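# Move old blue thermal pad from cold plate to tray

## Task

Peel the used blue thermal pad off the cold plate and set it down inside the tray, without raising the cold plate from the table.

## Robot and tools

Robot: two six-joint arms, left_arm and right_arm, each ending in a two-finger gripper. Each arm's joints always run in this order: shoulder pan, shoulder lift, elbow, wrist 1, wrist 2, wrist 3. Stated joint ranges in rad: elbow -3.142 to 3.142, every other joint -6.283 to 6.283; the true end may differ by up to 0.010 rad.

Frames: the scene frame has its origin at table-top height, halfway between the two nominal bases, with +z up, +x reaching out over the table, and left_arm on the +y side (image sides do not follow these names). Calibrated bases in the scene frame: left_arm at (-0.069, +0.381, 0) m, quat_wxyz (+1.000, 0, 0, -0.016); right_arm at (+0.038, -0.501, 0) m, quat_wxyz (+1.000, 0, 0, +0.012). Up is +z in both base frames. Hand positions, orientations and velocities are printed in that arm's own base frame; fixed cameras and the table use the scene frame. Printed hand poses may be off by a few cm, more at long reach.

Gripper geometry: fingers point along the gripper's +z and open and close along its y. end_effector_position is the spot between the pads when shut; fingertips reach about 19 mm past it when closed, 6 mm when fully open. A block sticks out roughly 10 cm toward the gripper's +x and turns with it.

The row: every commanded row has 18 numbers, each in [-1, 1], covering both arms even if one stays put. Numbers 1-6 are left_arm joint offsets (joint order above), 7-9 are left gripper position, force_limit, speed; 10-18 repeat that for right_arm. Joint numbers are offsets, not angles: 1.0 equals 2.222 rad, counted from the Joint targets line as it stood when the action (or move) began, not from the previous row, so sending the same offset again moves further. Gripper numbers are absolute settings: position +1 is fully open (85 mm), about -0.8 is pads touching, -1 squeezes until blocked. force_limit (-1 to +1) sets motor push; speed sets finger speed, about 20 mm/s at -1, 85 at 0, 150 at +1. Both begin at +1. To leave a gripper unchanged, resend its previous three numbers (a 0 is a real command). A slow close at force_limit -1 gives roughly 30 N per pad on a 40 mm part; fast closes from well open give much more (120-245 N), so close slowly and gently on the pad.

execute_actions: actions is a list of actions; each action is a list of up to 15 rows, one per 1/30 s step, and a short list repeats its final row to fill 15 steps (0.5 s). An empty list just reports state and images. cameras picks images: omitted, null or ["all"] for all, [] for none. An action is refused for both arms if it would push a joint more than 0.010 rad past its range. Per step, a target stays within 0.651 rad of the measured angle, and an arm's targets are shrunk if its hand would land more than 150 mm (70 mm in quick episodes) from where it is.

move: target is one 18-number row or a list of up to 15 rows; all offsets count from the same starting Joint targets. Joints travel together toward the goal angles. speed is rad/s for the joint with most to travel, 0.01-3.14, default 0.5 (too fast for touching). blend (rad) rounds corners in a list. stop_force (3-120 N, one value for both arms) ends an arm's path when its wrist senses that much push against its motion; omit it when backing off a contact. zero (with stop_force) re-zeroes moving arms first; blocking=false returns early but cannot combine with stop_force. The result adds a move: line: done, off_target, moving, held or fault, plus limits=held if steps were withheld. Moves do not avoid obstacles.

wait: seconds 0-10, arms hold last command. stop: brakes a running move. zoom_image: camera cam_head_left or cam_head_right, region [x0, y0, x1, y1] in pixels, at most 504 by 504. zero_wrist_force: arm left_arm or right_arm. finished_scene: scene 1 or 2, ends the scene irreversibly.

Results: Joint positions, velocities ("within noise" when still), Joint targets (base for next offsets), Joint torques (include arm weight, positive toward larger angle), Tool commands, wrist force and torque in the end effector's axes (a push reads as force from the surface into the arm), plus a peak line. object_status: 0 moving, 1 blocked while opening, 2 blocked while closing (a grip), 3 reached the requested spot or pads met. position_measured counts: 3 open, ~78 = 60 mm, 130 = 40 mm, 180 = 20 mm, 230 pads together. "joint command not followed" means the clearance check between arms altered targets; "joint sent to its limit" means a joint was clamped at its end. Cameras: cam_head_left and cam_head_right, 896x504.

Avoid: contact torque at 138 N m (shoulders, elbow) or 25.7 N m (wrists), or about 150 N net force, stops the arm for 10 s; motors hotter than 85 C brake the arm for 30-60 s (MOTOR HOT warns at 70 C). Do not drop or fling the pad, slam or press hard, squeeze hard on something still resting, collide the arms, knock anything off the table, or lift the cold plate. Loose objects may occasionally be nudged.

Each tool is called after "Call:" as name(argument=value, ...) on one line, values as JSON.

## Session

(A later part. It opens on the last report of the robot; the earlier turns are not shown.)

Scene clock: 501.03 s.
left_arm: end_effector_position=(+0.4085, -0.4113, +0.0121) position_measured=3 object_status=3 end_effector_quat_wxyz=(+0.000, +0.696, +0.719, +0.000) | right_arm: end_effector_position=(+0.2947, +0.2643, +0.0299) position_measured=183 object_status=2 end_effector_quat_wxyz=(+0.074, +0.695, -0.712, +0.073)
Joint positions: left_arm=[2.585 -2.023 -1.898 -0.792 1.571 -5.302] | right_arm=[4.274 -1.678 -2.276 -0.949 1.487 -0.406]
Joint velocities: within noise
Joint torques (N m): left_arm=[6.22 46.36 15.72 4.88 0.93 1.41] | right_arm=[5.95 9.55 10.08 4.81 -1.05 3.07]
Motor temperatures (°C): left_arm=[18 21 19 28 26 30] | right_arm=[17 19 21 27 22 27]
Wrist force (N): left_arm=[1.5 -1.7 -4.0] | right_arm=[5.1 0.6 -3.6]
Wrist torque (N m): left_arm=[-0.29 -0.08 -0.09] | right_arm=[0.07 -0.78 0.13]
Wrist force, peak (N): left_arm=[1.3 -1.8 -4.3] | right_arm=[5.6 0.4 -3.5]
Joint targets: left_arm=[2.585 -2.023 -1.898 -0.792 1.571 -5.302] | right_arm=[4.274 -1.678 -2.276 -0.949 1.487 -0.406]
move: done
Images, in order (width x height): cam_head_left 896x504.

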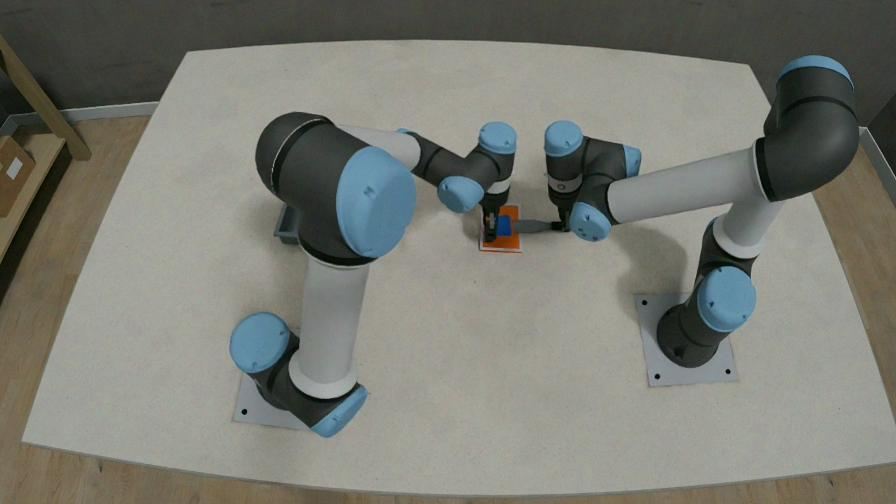

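Call:
move(target=[[0,0,0,0,0,0,1,1,1,0.0094,-0.0174,0.0212,-0.0045,0.0018,0.0092,-0.97,1,-1],[0,0,0,0,0,0,1,1,1,0.0188,-0.0349,0.0434,-0.01,0.0036,0.0184,-0.97,1,-1]], speed=0.06, stop_force=30, cameras=["cam_head_left","cam_head_right"])

Call:
zoom_image(camera="cam_head_left", region=[450, 180, 550, 255])

Call:
zoom_image(camera="cam_head_right", region=[460, 190, 560, 265])

Scene clock: 509.60 s.
left_arm: end_effector_position=(+0.4085, -0.4113, +0.0121) position_measured=3 object_status=3 end_effector_quat_wxyz=(+0.000, +0.696, +0.719, +0.000) | right_arm: end_effector_position=(+0.2958, +0.3113, +0.0299) position_measured=183 object_status=2 end_effector_quat_wxyz=(+0.074, +0.695, -0.712, +0.073)
Joint positions: left_arm=[2.585 -2.023 -1.898 -0.792 1.571 -5.302] | right_arm=[4.316 -1.755 -2.18 -0.971 1.495 -0.365]
Joint velocities: within noise
Joint torques (N m): left_arm=[8.53 47.12 15.2 4.47 0.86 1.45] | right_arm=[6.74 13.24 28.54 -0.16 2.48 2.88]
Motor temperatures (°C): left_arm=[18 21 19 28 26 30] | right_arm=[17 19 21 27 22 27]
Wrist force (N): left_arm=[1.5 -1.6 -3.8] | right_arm=[5.7 -0.1 -2.7]
Wrist torque (N m): left_arm=[-0.27 -0.09 -0.09] | right_arm=[0.01 -0.73 0.17]
Wrist force, peak (N): left_arm=[1.4 -2.0 -4.2] | right_arm=[5.4 0.5 -3.7]
Joint targets: left_arm=[2.585 -2.023 -1.898 -0.792 1.571 -5.302] | right_arm=[4.316 -1.755 -2.180 -0.971 1.495 -0.365]
move: done

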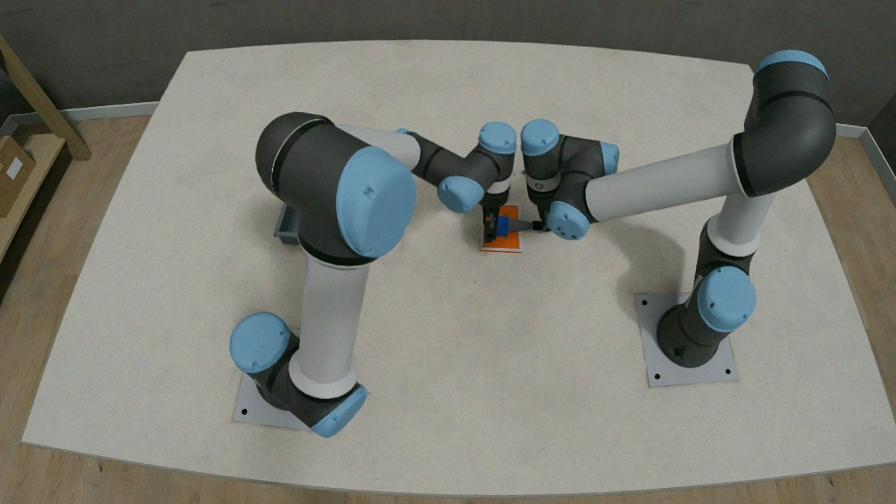

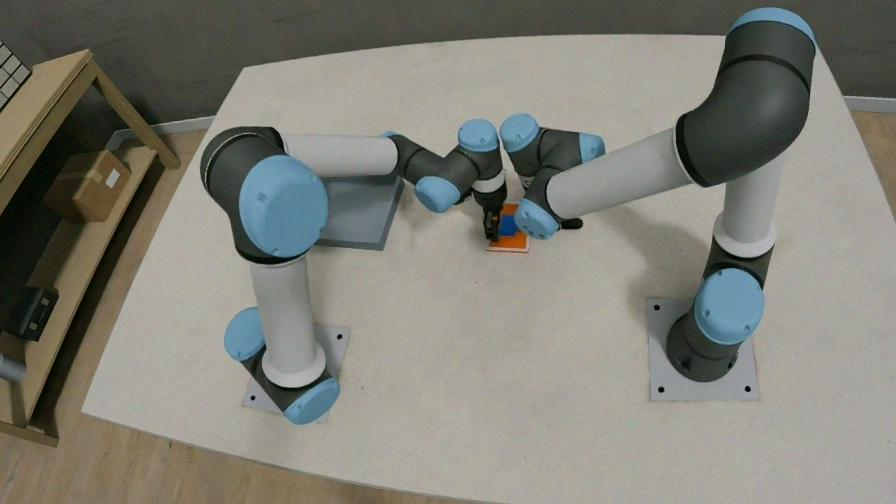

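Scaled by 5.040 from the camera's 896x504 image, which has a finer 1280x720 frame.

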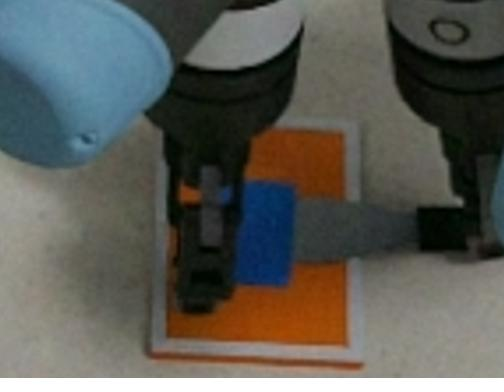

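Scaled by 5.040 from the camera's 896x504 image, which has a finer 1280x720 frame.

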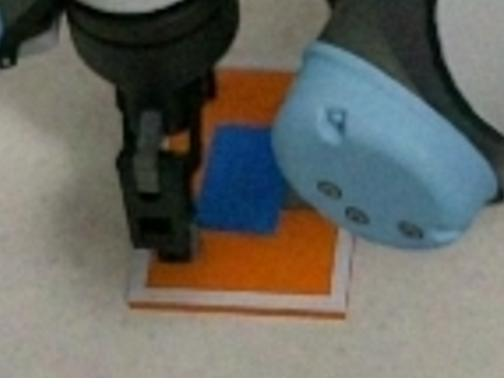

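Call:
move(target=[[0,0,0,0,0,0,1,1,1,0,0.0135,0.0072,-0.0206,0,0,-0.97,1,-1],[0,0,0,0,0,0,1,1,1,-0.0188,0.0401,-0.0437,0.0771,0.0277,-0.0222,-0.97,1,-1]], speed=[0.03,0.06], cameras=["cam_head_left","cam_head_right"])

Call:
zoom_image(camera="cam_head_left", region=[450, 180, 550, 255])

Call:
zoom_image(camera="cam_head_right", region=[460, 190, 560, 265])

Scene clock: 524.80 s.
left_arm: end_effector_position=(+0.4085, -0.4113, +0.0121) position_measured=3 object_status=3 end_effector_quat_wxyz=(+0.000, +0.696, +0.719, +0.000) | right_arm: end_effector_position=(+0.2958, +0.3086, +0.0438) position_measured=183 object_status=2 end_effector_quat_wxyz=(+0.012, +0.699, -0.715, +0.012) end_effector_velocity=(+0.000, +0.000, +0.000) end_effector_angular_velocity=(+0.004, +0.000, +0.000)
Joint positions: left_arm=[2.585 -2.023 -1.898 -0.792 1.571 -5.302] | right_arm=[4.274 -1.666 -2.277 -0.8 1.556 -0.414]
Joint velocities: left_arm=[within noise] | right_arm=[-0.001 0.001 -0.002 0.005 0.002 -0.001]
Joint torques (N m): left_arm=[8.89 46.67 14.92 3.77 0.65 1.25] | right_arm=[-6.69 34.98 14.09 6.43 2.52 -2.74]
Motor temperatures (°C): left_arm=[18 21 19 28 26 30] | right_arm=[17 19 21 27 22 27]
Wrist force (N): left_arm=[1.4 -1.3 -4.6] | right_arm=[0.8 0.0 6.0]
Wrist torque (N m): left_arm=[-0.29 -0.10 -0.07] | right_arm=[-0.01 0.37 0.25]
Wrist force, peak (N): left_arm=[1.4 -1.6 -4.9] | right_arm=[5.8 0.2 -2.9]
Joint targets: left_arm=[2.585 -2.023 -1.898 -0.792 1.571 -5.302] | right_arm=[4.274 -1.666 -2.277 -0.800 1.556 -0.414]
move: done

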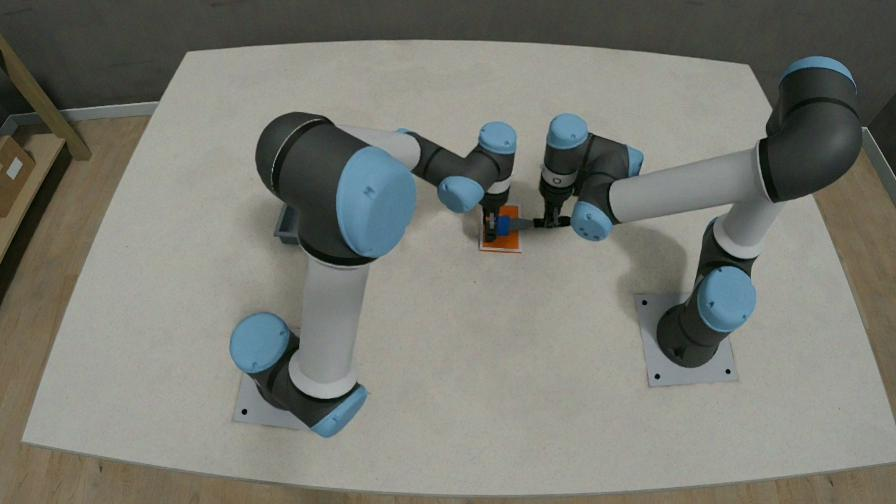

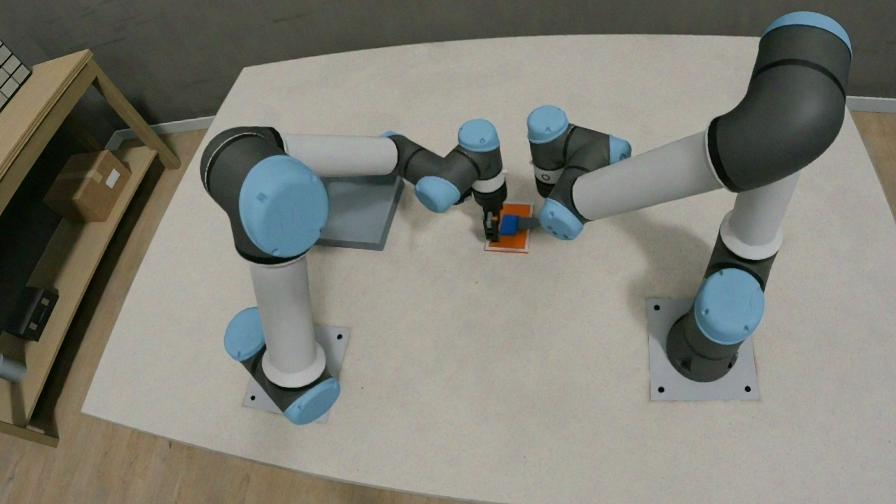

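Scaled by 5.040 from the camera's 896x504 image, which has a finer 1280x720 frame.

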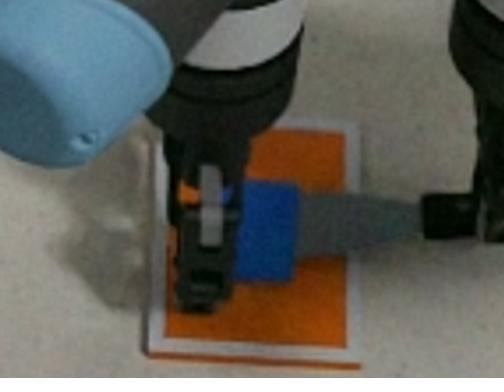

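Scaled by 5.040 from the camera's 896x504 image, which has a finer 1280x720 frame.

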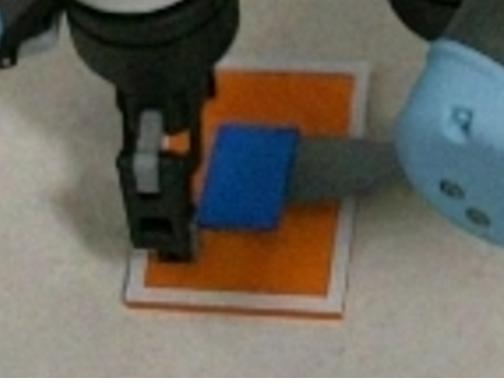

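Call:
move(target=[0,0,0,0,0,0,1,1,1,0.0188,-0.0401,0.0437,-0.0771,-0.0277,0.0222,-0.97,1,-1], speed=0.06, stop_force=12, cameras=["cam_head_left","cam_head_right"])

Call:
zoom_image(camera="cam_head_left", region=[450, 180, 550, 255])

Scene clock: 538.57 s.
left_arm: end_effector_position=(+0.4085, -0.4113, +0.0121) position_measured=3 object_status=3 end_effector_quat_wxyz=(+0.000, +0.696, +0.719, +0.000) | right_arm: end_effector_position=(+0.2958, +0.3113, +0.0299) position_measured=183 object_status=2 end_effector_quat_wxyz=(+0.074, +0.695, -0.712, +0.073)
Joint positions: left_arm=[2.585 -2.023 -1.898 -0.792 1.571 -5.302] | right_arm=[4.316 -1.755 -2.18 -0.971 1.495 -0.365]
Joint velocities: within noise
Joint torques (N m): left_arm=[6.68 45.43 16.65 3.42 0.36 1.32] | right_arm=[7.6 12.16 27.61 -0.37 -1.95 2.89]
Motor temperatures (°C): left_arm=[18 21 19 28 26 30] | right_arm=[17 19 21 27 22 27]
Wrist force (N): left_arm=[0.4 -1.2 -2.9] | right_arm=[5.5 0.2 -3.0]
Wrist torque (N m): left_arm=[-0.25 -0.08 -0.03] | right_arm=[0.05 -0.79 0.17]
Wrist force, peak (N): left_arm=[1.3 -1.7 -4.9] | right_arm=[5.5 0.3 -3.2]
Joint targets: left_arm=[2.585 -2.023 -1.898 -0.792 1.571 -5.302] | right_arm=[4.316 -1.755 -2.180 -0.971 1.495 -0.365]
move: done

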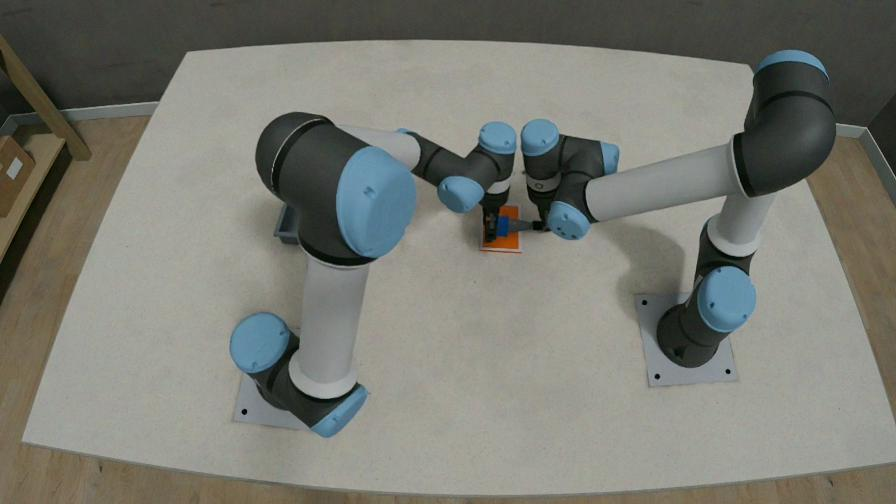

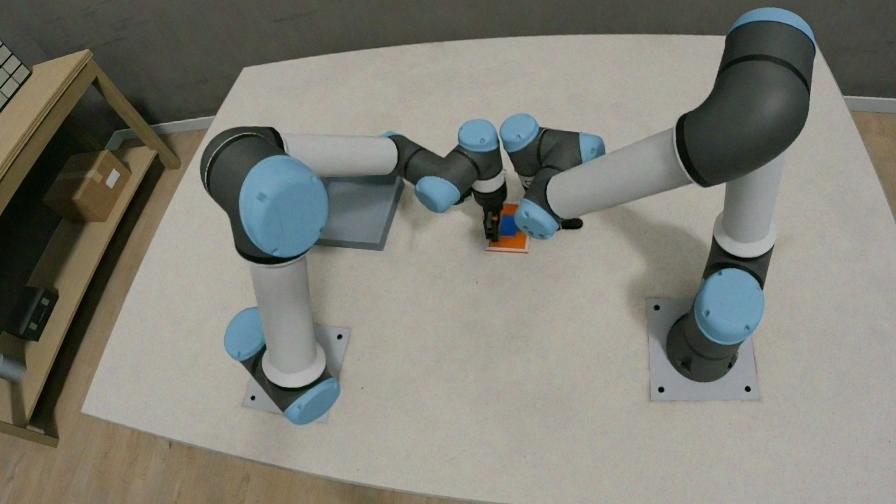

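Scaled by 5.040 from the camera's 896x504 image, which has a finer 1280x720 frame.

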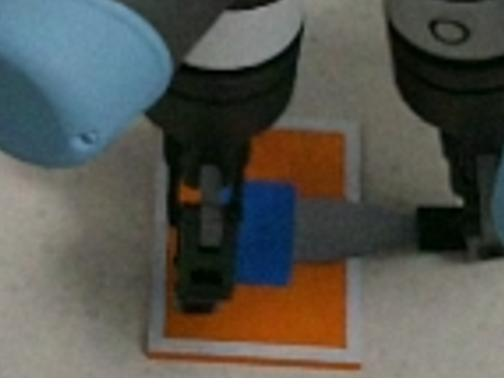

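Call:
move(target=[[0,0.0284,0.0135,-0.0416,0,0,1,1,1,0,0,0,0,0,0,-0.97,1,-1],[0.0559,0.0359,-0.0695,0.1266,-0.1745,0.0377,1,1,1,0,0,0,0,0,0,-0.97,1,-1],[0.0559,0.0059,-0.0778,0.1649,-0.1745,0.0377,1,1,1,0,0,0,0,0,0,-0.97,1,-1]], speed=[0.1,0.2,0.08], cameras=[])

Call:
move(target=[0,-0.0099,-0.0019,0.0117,0,0,1,1,1,0,0,0,0,0,0,-0.97,1,-1], speed=0.012, stop_force=38, cameras=["cam_head_left"])

Call:
zoom_image(camera="cam_head_left", region=[450, 180, 550, 255])

Scene clock: 561.03 s.
left_arm: end_effector_position=(+0.4087, -0.4114, +0.0191) position_measured=3 object_status=3 end_effector_quat_wxyz=(+0.000, +0.696, +0.719, +0.000) | right_arm: end_effector_position=(+0.2958, +0.3113, +0.0299) position_measured=183 object_status=2 end_effector_quat_wxyz=(+0.074, +0.695, -0.712, +0.073)
Joint positions: left_arm=[2.585 -2.011 -1.893 -0.809 1.571 -5.302] | right_arm=[4.316 -1.755 -2.18 -0.971 1.495 -0.365]
Joint velocities: within noise
Joint torques (N m): left_arm=[7.5 32.59 15.18 5.24 0.06 1.03] | right_arm=[3.87 14.73 11.08 2.92 -1.09 2.53]
Motor temperatures (°C): left_arm=[18 21 19 28 26 30] | right_arm=[17 19 21 27 22 27]
Wrist force (N): left_arm=[0.4 -0.6 1.4] | right_arm=[4.1 0.3 -3.2]
Wrist torque (N m): left_arm=[-0.06 -0.08 -0.04] | right_arm=[0.06 -0.77 0.16]
Wrist force, peak (N): left_arm=[0.3 -1.4 -3.6] | right_arm=[5.7 0.0 -3.2]
Joint targets: left_arm=[2.585 -2.011 -1.893 -0.808 1.571 -5.302] | right_arm=[4.316 -1.755 -2.180 -0.971 1.495 -0.365]
move: held (left_arm; a check stopped the path); path passed 0 of 3 targets; limits=held; left_arm: the wrist 2 is farthest, 0.387 rad from its target
joint command not followed: on one or more control steps a check withheld the commanded joint targets of the left arm, and it was not sent them on those steps.
cause: the commanded joint targets, or the way to them, would bring a part of the robot too close to another arm (a part of this arm just beyond the wrist 2 and a part of the right arm just beyond the wrist 2).
No camera images: "cameras" was empty.

Scene clock: 563.67 s.
left_arm: end_effector_position=(+0.4094, -0.4118, +0.0116) position_measured=3 object_status=3 end_effector_quat_wxyz=(+0.000, +0.696, +0.719, +0.000) | right_arm: end_effector_position=(+0.2958, +0.3113, +0.0299) position_measured=183 object_status=2 end_effector_quat_wxyz=(+0.074, +0.695, -0.712, +0.073)
Joint positions: left_arm=[2.585 -2.025 -1.896 -0.792 1.571 -5.302] | right_arm=[4.316 -1.755 -2.18 -0.971 1.495 -0.365]
Joint velocities: within noise
Joint torques (N m): left_arm=[7.71 29.21 20.44 1.12 -0.14 1.19] | right_arm=[4.25 15.59 11.04 3.51 -0.82 2.38]
Motor temperatures (°C): left_arm=[18 21 19 28 26 30] | right_arm=[17 19 21 27 22 27]
Wrist force (N): left_arm=[11.3 -14.9 -37.8] | right_arm=[4.1 0.1 -3.3]
Wrist torque (N m): left_arm=[-0.35 -0.01 -0.18] | right_arm=[0.03 -0.77 0.17]
Wrist force, peak (N): left_arm=[15.8 -20.4 -48.0] | right_arm=[4.3 0.0 -3.5]
Joint targets: left_arm=[2.585 -2.025 -1.896 -0.792 1.571 -5.302] | right_arm=[4.316 -1.755 -2.180 -0.971 1.495 -0.365]
move: contact (left_arm)
Images, in order (width x height): cam_head_left 896x504.

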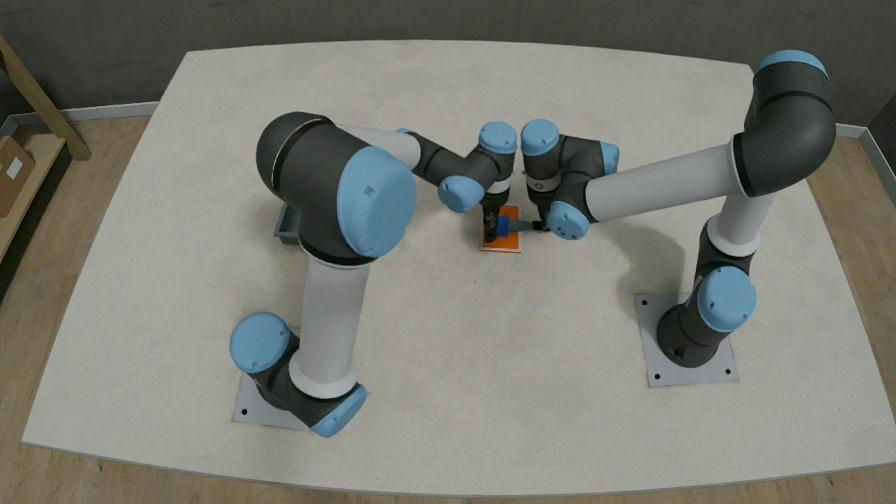

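Scaled by 5.040 from the camera's 896x504 image, which has a finer 1280x720 frame.

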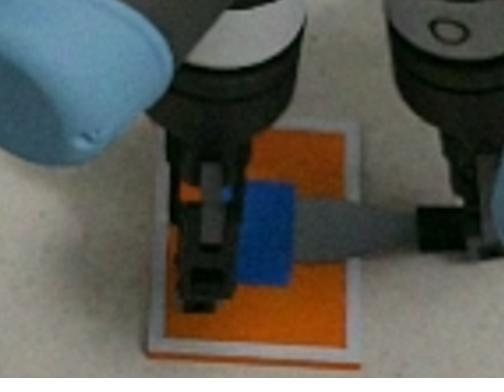

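Call:
move(target=[[0,0,0,0,0,0,1,1,1,-0.0094,0.0175,-0.0222,0.0055,-0.0018,-0.0092,-0.97,1,-1],[0,0,0,0,0,0,1,1,1,-0.0188,0.0349,-0.0434,0.01,-0.0036,-0.0184,-0.97,1,-1]], speed=0.08, stop_force=30, cameras=[])

Call:
move(target=[[0,0.0293,0.0126,-0.0415,0,0,1,1,1,0,0,0,0,0,0,-0.97,1,-1],[0.0559,0.0368,-0.0702,0.1266,-0.1745,0.0377,1,1,1,0,0,0,0,0,0,-0.97,1,-1],[0.0559,0.0068,-0.0785,0.1649,-0.1745,0.0377,1,1,1,0,0,0,0,0,0,-0.97,1,-1]], speed=[0.1,0.2,0.08], cameras=["cam_head_left"])

Call:
zoom_image(camera="cam_head_left", region=[450, 180, 550, 255])

Scene clock: 572.57 s.
left_arm: end_effector_position=(+0.4094, -0.4119, +0.0116) position_measured=3 object_status=3 end_effector_quat_wxyz=(+0.000, +0.696, +0.719, +0.000) | right_arm: end_effector_position=(+0.2947, +0.2643, +0.0299) position_measured=183 object_status=2 end_effector_quat_wxyz=(+0.074, +0.695, -0.712, +0.073)
Joint positions: left_arm=[2.585 -2.025 -1.896 -0.792 1.571 -5.302] | right_arm=[4.274 -1.678 -2.276 -0.949 1.487 -0.406]
Joint velocities: within noise
Joint torques (N m): left_arm=[7.25 30.35 15.5 4.85 0.49 1.02] | right_arm=[-6.2 29.04 5.88 2.61 -2.71 -2.8]
Motor temperatures (°C): left_arm=[18 21 19 28 26 30] | right_arm=[17 19 21 27 22 27]
Wrist force (N): left_arm=[6.7 -11.0 -32.5] | right_arm=[-2.5 0.2 -5.0]
Wrist torque (N m): left_arm=[-0.33 -0.05 0.04] | right_arm=[0.03 -0.91 0.16]
Wrist force, peak (N): left_arm=[11.5 -15.0 -37.6] | right_arm=[4.5 0.0 -3.6]
Joint targets: left_arm=[2.585 -2.025 -1.896 -0.792 1.571 -5.302] | right_arm=[4.274 -1.678 -2.276 -0.949 1.487 -0.406]
move: done
No camera images: "cameras" was empty.

Scene clock: 577.03 s.
left_arm: end_effector_position=(+0.4109, -0.4435, +0.0185) position_measured=3 object_status=3 end_effector_quat_wxyz=(+0.156, +0.679, +0.701, -0.151) | right_arm: end_effector_position=(+0.2947, +0.2643, +0.0299) position_measured=183 object_status=2 end_effector_quat_wxyz=(+0.074, +0.695, -0.712, +0.073)
Joint positions: left_arm=[2.709 -2.01 -2.07 -0.426 1.183 -5.218] | right_arm=[4.274 -1.678 -2.276 -0.949 1.487 -0.406]
Joint velocities: within noise
Joint torques (N m): left_arm=[11.26 25.83 11.97 6.02 -3.61 1.74] | right_arm=[3.27 27.47 22.46 0.53 1.01 -2.38]
Motor temperatures (°C): left_arm=[18 21 19 28 26 30] | right_arm=[17 19 21 27 22 27]
Wrist force (N): left_arm=[0.1 -1.0 2.0] | right_arm=[-1.0 0.1 -4.8]
Wrist torque (N m): left_arm=[-0.13 -0.09 -0.05] | right_arm=[0.02 -0.87 0.16]
Wrist force, peak (N): left_arm=[6.6 -10.9 -32.8] | right_arm=[-2.4 0.2 -5.0]
Joint targets: left_arm=[2.709 -2.010 -2.070 -0.425 1.183 -5.218] | right_arm=[4.274 -1.678 -2.276 -0.949 1.487 -0.406]
move: done
Images, in order (width x height): cam_head_left 896x504.

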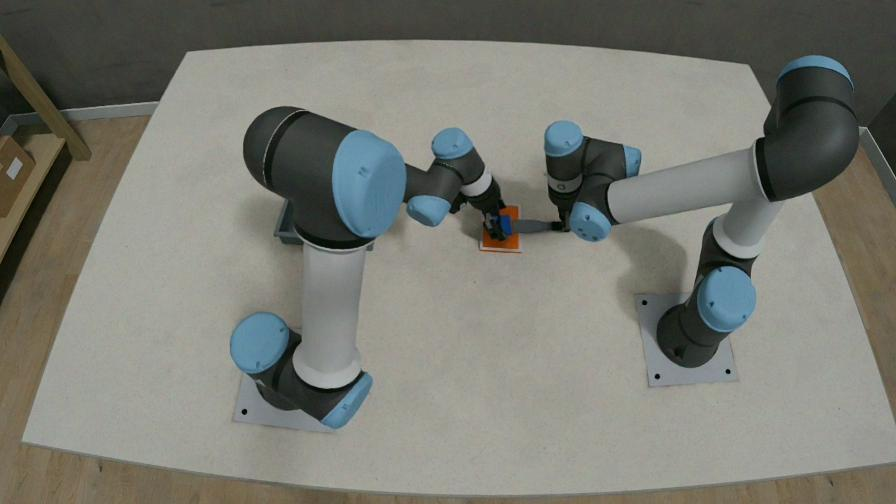

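Scaled by 5.040 from the camera's 896x504 image, which has a finer 1280x720 frame.

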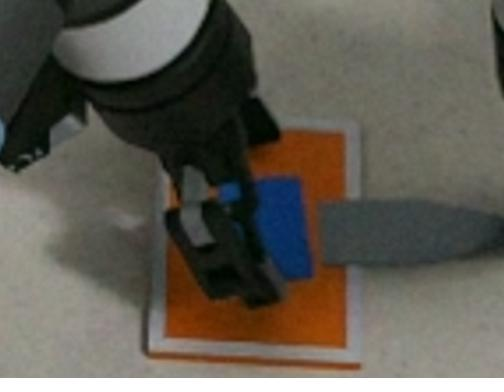

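Call:
move(target=[-0.0027,0.0036,-0.0069,0.0043,0.0005,-0.0028,1,1,1,0,0,0,0,0,0,-0.97,1,-1], speed=0.03, cameras=["cam_head_left","cam_head_right"])

Call:
zoom_image(camera="cam_head_left", region=[450, 180, 550, 255])

Call:
zoom_image(camera="cam_head_right", region=[460, 190, 560, 265])

Scene clock: 593.10 s.
left_arm: end_effector_position=(+0.4040, -0.4437, +0.0183) position_measured=3 object_status=3 end_effector_quat_wxyz=(+0.156, +0.679, +0.701, -0.151) | right_arm: end_effector_position=(+0.2947, +0.2643, +0.0299) position_measured=183 object_status=2 end_effector_quat_wxyz=(+0.074, +0.695, -0.712, +0.073)
Joint positions: left_arm=[2.703 -2.002 -2.085 -0.416 1.184 -5.224] | right_arm=[4.274 -1.678 -2.276 -0.949 1.487 -0.406]
Joint velocities: within noise
Joint torques (N m): left_arm=[-12.99 44.71 12.89 5.29 1.49 -2.17] | right_arm=[3.73 27.1 20.87 -1.62 0.97 -0.92]
Motor temperatures (°C): left_arm=[18 21 19 28 26 30] | right_arm=[17 19 21 27 22 27]
Wrist force (N): left_arm=[0.0 -1.1 1.5] | right_arm=[-0.5 0.3 -4.5]
Wrist torque (N m): left_arm=[-0.12 -0.07 -0.04] | right_arm=[0.04 -0.91 0.15]
Wrist force, peak (N): left_arm=[0.2 -1.1 1.9] | right_arm=[-0.5 0.2 -5.0]
Joint targets: left_arm=[2.703 -2.002 -2.085 -0.416 1.184 -5.224] | right_arm=[4.274 -1.678 -2.276 -0.949 1.487 -0.406]
move: done

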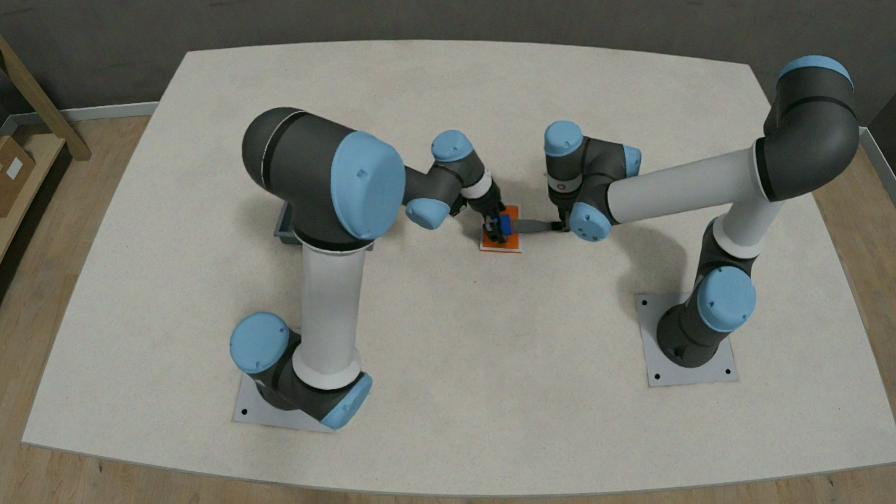

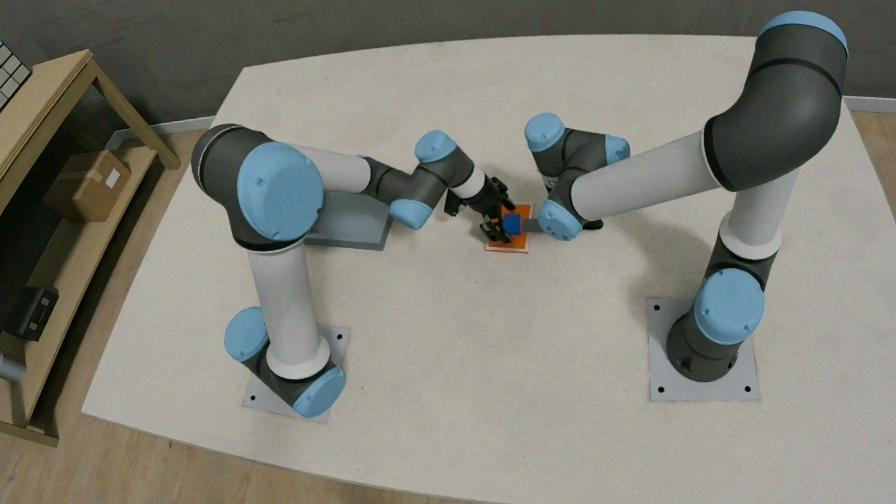

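Scaled by 5.040 from the camera's 896x504 image, which has a finer 1280x720 frame.

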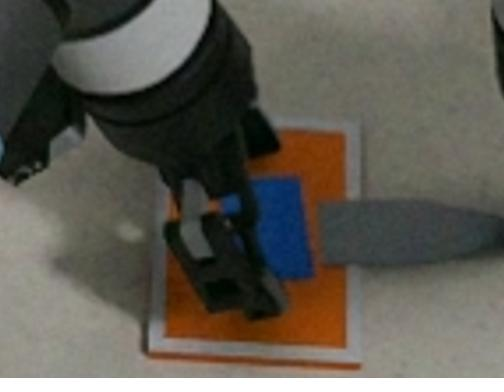

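Scaled by 5.040 from the camera's 896x504 image, which has a finer 1280x720 frame.

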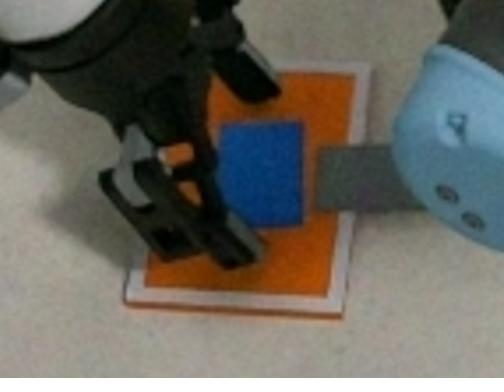

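Call:
move(target=[0,-0.0099,-0.002,0.0119,0,0,1,1,1,0,0,0,0,0,0,-0.97,1,-1], speed=0.012, stop_force=38, cameras=[])

Call:
move(target=[[0,0,0,0,0,0,1,1,1,0.0188,-0.0349,0.0434,-0.01,0.0036,0.0184,-0.97,1,-1],[0,0,0,0,0,0,1,1,1,0.0261,-0.0504,0.064,-0.0157,0.005,0.0256,-0.97,1,-1]], speed=0.07, stop_force=45, cameras=["cam_head_left","cam_head_right"])

Call:
zoom_image(camera="cam_head_left", region=[450, 180, 550, 255])

Call:
zoom_image(camera="cam_head_right", region=[460, 190, 560, 265])

Scene clock: 613.00 s.
left_arm: end_effector_position=(+0.4039, -0.4437, +0.0134) position_measured=3 object_status=3 end_effector_quat_wxyz=(+0.156, +0.679, +0.701, -0.151) | right_arm: end_effector_position=(+0.2947, +0.2643, +0.0299) position_measured=183 object_status=2 end_effector_quat_wxyz=(+0.074, +0.695, -0.712, +0.073)
Joint positions: left_arm=[2.703 -2.013 -2.088 -0.402 1.184 -5.224] | right_arm=[4.274 -1.678 -2.276 -0.949 1.487 -0.406]
Joint velocities: within noise
Joint torques (N m): left_arm=[-10.36 27.32 16.74 -1.21 0.71 -1.77] | right_arm=[3.49 25.51 13.58 -1.42 1.02 0.84]
Motor temperatures (°C): left_arm=[18 21 19 28 26 30] | right_arm=[17 19 21 27 22 27]
Wrist force (N): left_arm=[-4.2 -11.0 -39.0] | right_arm=[-0.8 0.1 -4.7]
Wrist torque (N m): left_arm=[0.03 0.15 -0.16] | right_arm=[0.02 -0.86 0.16]
Wrist force, peak (N): left_arm=[-5.0 -14.1 -45.7] | right_arm=[-0.8 0.4 -5.1]
Joint targets: left_arm=[2.703 -2.013 -2.088 -0.402 1.184 -5.224] | right_arm=[4.274 -1.678 -2.276 -0.949 1.487 -0.406]
move: contact (left_arm); left_arm: the wrist 1 is farthest, 0.013 rad from its target
No camera images: "cameras" was empty.

Scene clock: 616.17 s.
left_arm: end_effector_position=(+0.4039, -0.4437, +0.0134) position_measured=3 object_status=3 end_effector_quat_wxyz=(+0.156, +0.679, +0.701, -0.151) | right_arm: end_effector_position=(+0.2964, +0.3322, +0.0300) position_measured=183 object_status=2 end_effector_quat_wxyz=(+0.074, +0.695, -0.712, +0.073)
Joint positions: left_arm=[2.703 -2.013 -2.088 -0.402 1.184 -5.224] | right_arm=[4.332 -1.79 -2.134 -0.984 1.498 -0.349]
Joint velocities: within noise
Joint torques (N m): left_arm=[-11.4 26.3 13.84 0.76 1 -1.61] | right_arm=[7.74 14.78 29.12 0.67 2.46 2.94]
Motor temperatures (°C): left_arm=[18 21 19 28 26 30] | right_arm=[17 19 21 27 22 27]
Wrist force (N): left_arm=[-4.3 -11.2 -38.9] | right_arm=[7.7 0.3 -2.3]
Wrist torque (N m): left_arm=[0.04 0.20 -0.16] | right_arm=[0.02 -0.72 0.16]
Wrist force, peak (N): left_arm=[-4.0 -11.4 -39.1] | right_arm=[7.7 0.0 -2.4]
Joint targets: left_arm=[2.703 -2.013 -2.088 -0.402 1.184 -5.224] | right_arm=[4.332 -1.790 -2.134 -0.984 1.498 -0.349]
move: done

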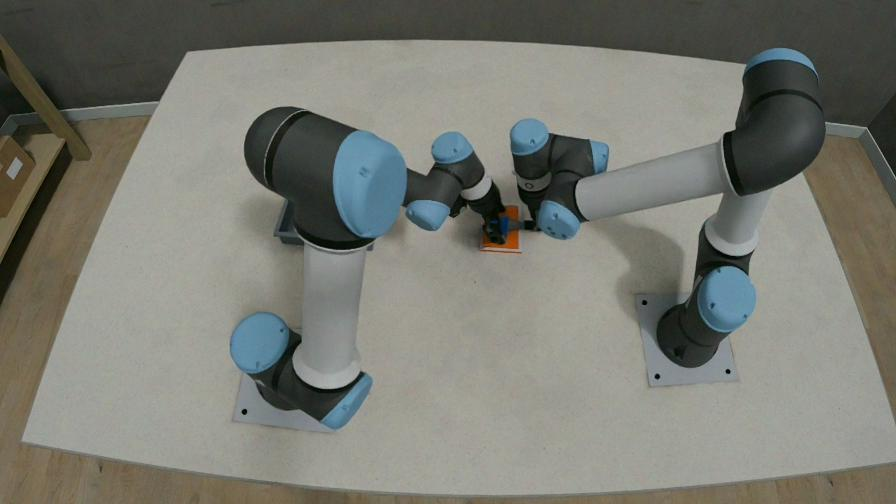

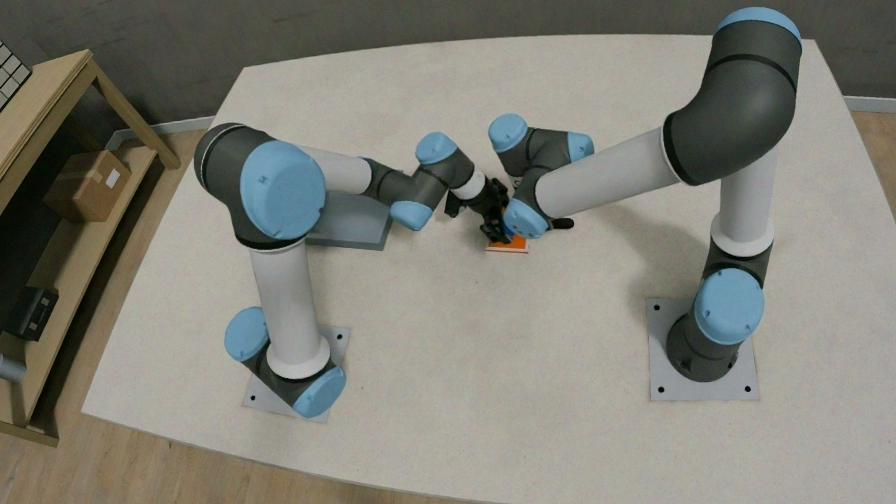

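Scaled by 5.040 from the camera's 896x504 image, which has a finer 1280x720 frame.

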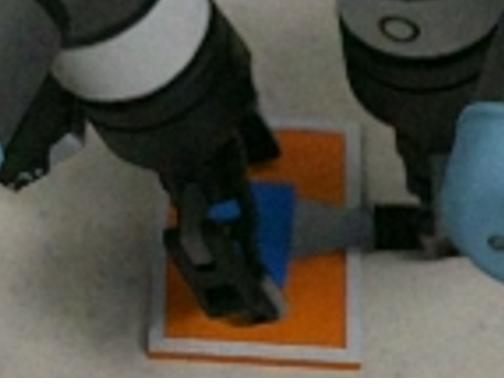

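Scaled by 5.040 from the camera's 896x504 image, which has a finer 1280x720 frame.

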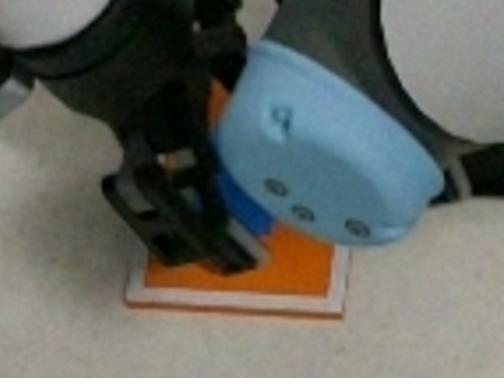

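Call:
move(target=[[0,0,0,0,0,0,1,1,1,0.0122,-0.0176,0.0526,-0.0958,-0.0171,0.0173,-0.97,1,-1],[0,0,0,0,0,0,1,1,1,0.019,-0.0328,0.0872,-0.1538,-0.0262,0.0282,-0.97,1,-1],[0,0,0,0,0,0,1,1,1,0.019,-0.0195,0.0973,-0.1773,-0.0262,0.0282,-0.97,1,-1]], speed=0.06, stop_force=40, cameras=["cam_head_left","cam_head_right"])

Call:
zoom_image(camera="cam_head_left", region=[450, 180, 550, 255])

Call:
zoom_image(camera="cam_head_right", region=[460, 190, 560, 265])

Scene clock: 625.40 s.
left_arm: end_effector_position=(+0.4039, -0.4437, +0.0134) position_measured=3 object_status=3 end_effector_quat_wxyz=(+0.156, +0.679, +0.701, -0.151) | right_arm: end_effector_position=(+0.2966, +0.3398, +0.0522) position_measured=183 object_status=2 end_effector_quat_wxyz=(+0.146, +0.684, -0.701, +0.143)
Joint positions: left_arm=[2.703 -2.013 -2.088 -0.402 1.184 -5.224] | right_arm=[4.37 -1.853 -1.962 -1.289 1.445 -0.293]
Joint velocities: within noise
Joint torques (N m): left_arm=[-12.34 27.37 5.77 3.62 0.43 -1.57] | right_arm=[-4.33 38.54 14.14 5.53 2.46 -2.77]
Motor temperatures (°C): left_arm=[18 21 19 28 26 30] | right_arm=[17 19 21 27 22 27]
Wrist force (N): left_arm=[-4.2 -11.4 -39.0] | right_arm=[10.2 0.0 -2.2]
Wrist torque (N m): left_arm=[0.01 0.18 -0.16] | right_arm=[0.00 -0.73 0.14]
Wrist force, peak (N): left_arm=[-4.1 -11.3 -39.1] | right_arm=[13.6 0.4 -0.4]
Joint targets: left_arm=[2.703 -2.013 -2.088 -0.402 1.184 -5.224] | right_arm=[4.370 -1.853 -1.962 -1.289 1.445 -0.293]
move: held (right_arm; a check stopped the path); path passed 1 of 3 targets; limits=held; right_arm: the wrist 1 is farthest, 0.089 rad from its target
joint command not followed: on one or more control steps a check withheld the commanded joint targets of the right arm, and it was not sent them on those steps.
cause: the commanded joint targets, or the way to them, would bring a part of the robot too close to another arm (this arm's gripper and the left arm's gripper).

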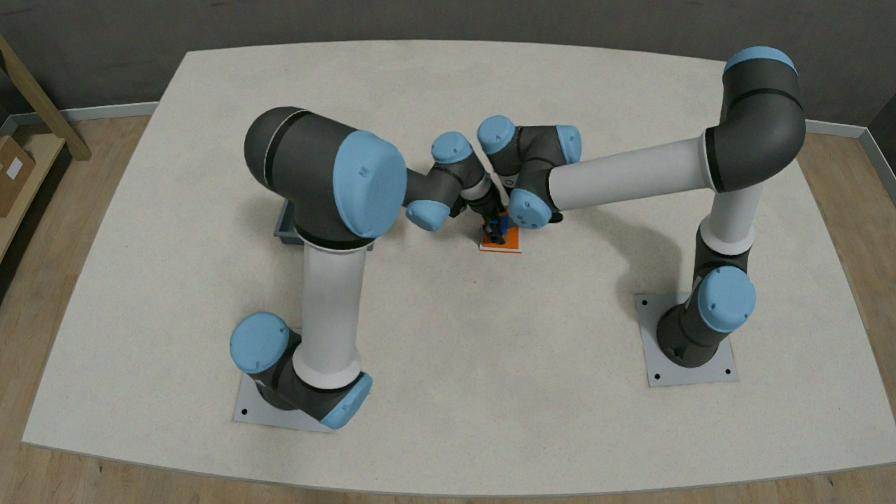

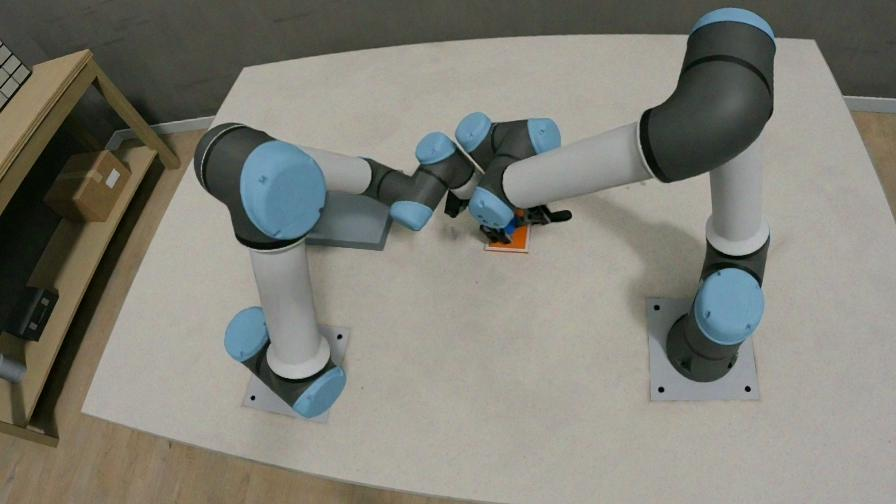

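Scaled by 5.040 from the camera's 896x504 image, which has a finer 1280x720 frame.

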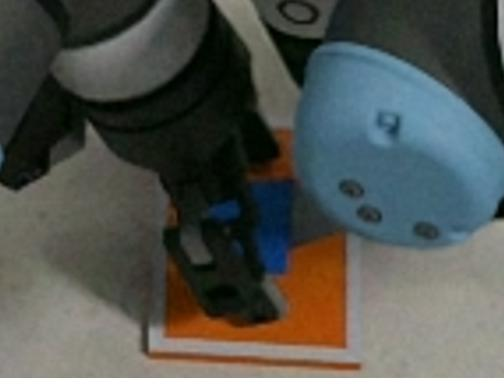

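Scaled by 5.040 from the camera's 896x504 image, which has a finer 1280x720 frame.

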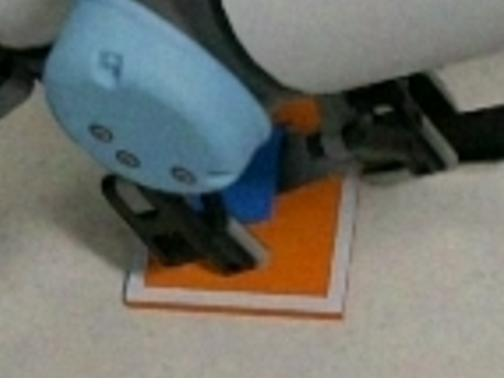

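Call:
move(target=[0,0,0,0,0,0,1,1,1,0,0.0133,0.0101,-0.0234,0,0,-0.97,1,-1], speed=0.04, stop_force=40, cameras=["cam_head_left","cam_head_right"])

Call:
zoom_image(camera="cam_head_left", region=[450, 180, 550, 255])

Call:
zoom_image(camera="cam_head_right", region=[460, 190, 560, 265])

Scene clock: 631.87 s.
left_arm: end_effector_position=(+0.4039, -0.4437, +0.0135) position_measured=3 object_status=3 end_effector_quat_wxyz=(+0.156, +0.679, +0.701, -0.151) | right_arm: end_effector_position=(+0.2966, +0.3400, +0.0718) position_measured=183 object_status=2 end_effector_quat_wxyz=(+0.146, +0.684, -0.701, +0.143)
Joint positions: left_arm=[2.703 -2.013 -2.088 -0.402 1.184 -5.224] | right_arm=[4.37 -1.824 -1.94 -1.341 1.445 -0.293]
Joint velocities: within noise
Joint torques (N m): left_arm=[-11.4 26.4 7.25 -1.72 0.8 -1.46] | right_arm=[-3.24 41.87 31.73 -1.21 -1.99 -2.63]
Motor temperatures (°C): left_arm=[18 21 19 28 26 30] | right_arm=[17 19 21 27 22 27]
Wrist force (N): left_arm=[-7.4 -9.4 -34.9] | right_arm=[-1.4 0.1 2.7]
Wrist torque (N m): left_arm=[0.00 0.17 -0.16] | right_arm=[0.06 0.03 0.11]
Wrist force, peak (N): left_arm=[-4.3 -11.3 -39.1] | right_arm=[10.4 0.0 -2.3]
Joint targets: left_arm=[2.703 -2.013 -2.088 -0.402 1.184 -5.224] | right_arm=[4.370 -1.824 -1.940 -1.341 1.445 -0.293]
move: done

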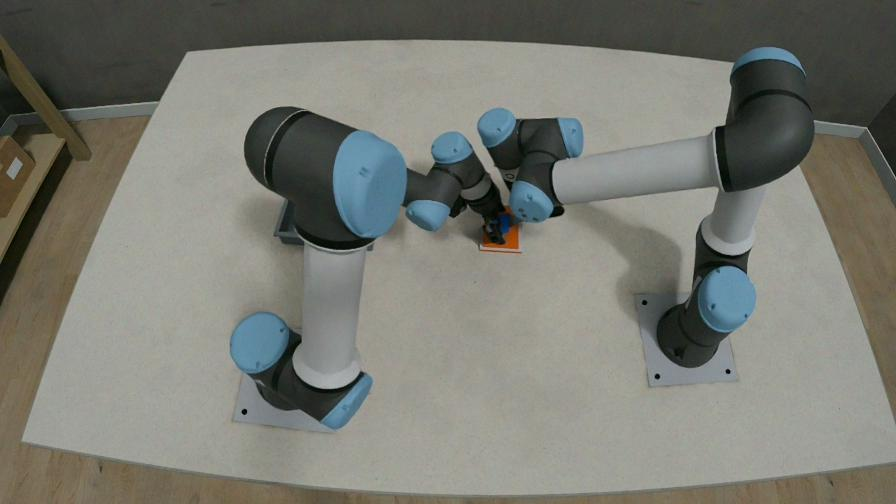

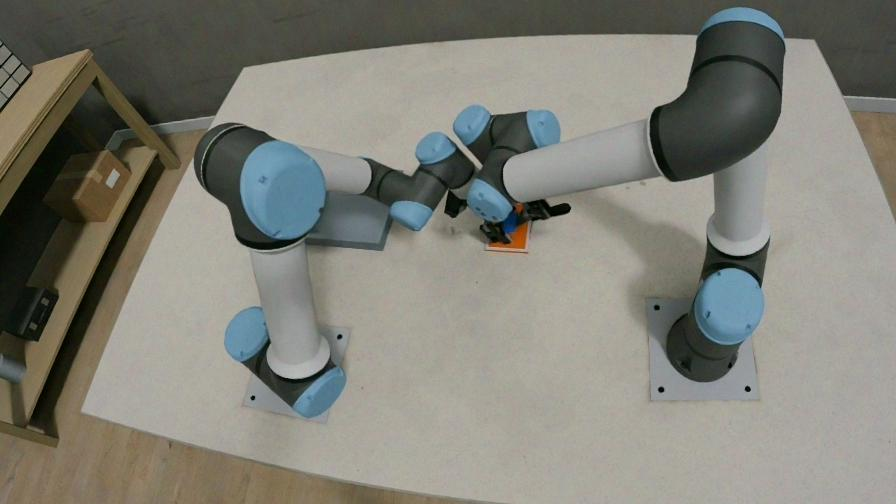

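Scaled by 5.040 from the camera's 896x504 image, which has a finer 1280x720 frame.

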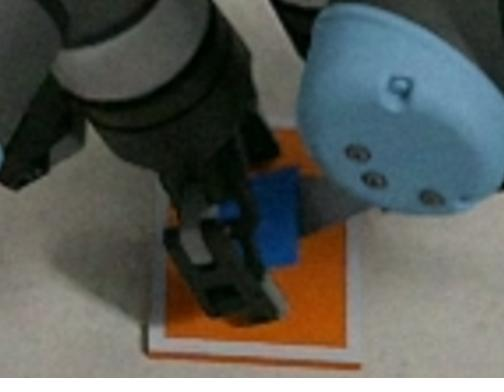

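Scaled by 5.040 from the camera's 896x504 image, which has a finer 1280x720 frame.

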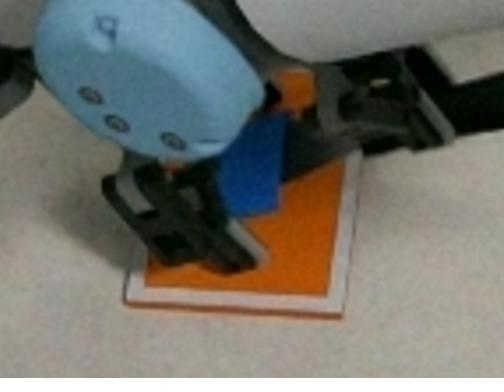

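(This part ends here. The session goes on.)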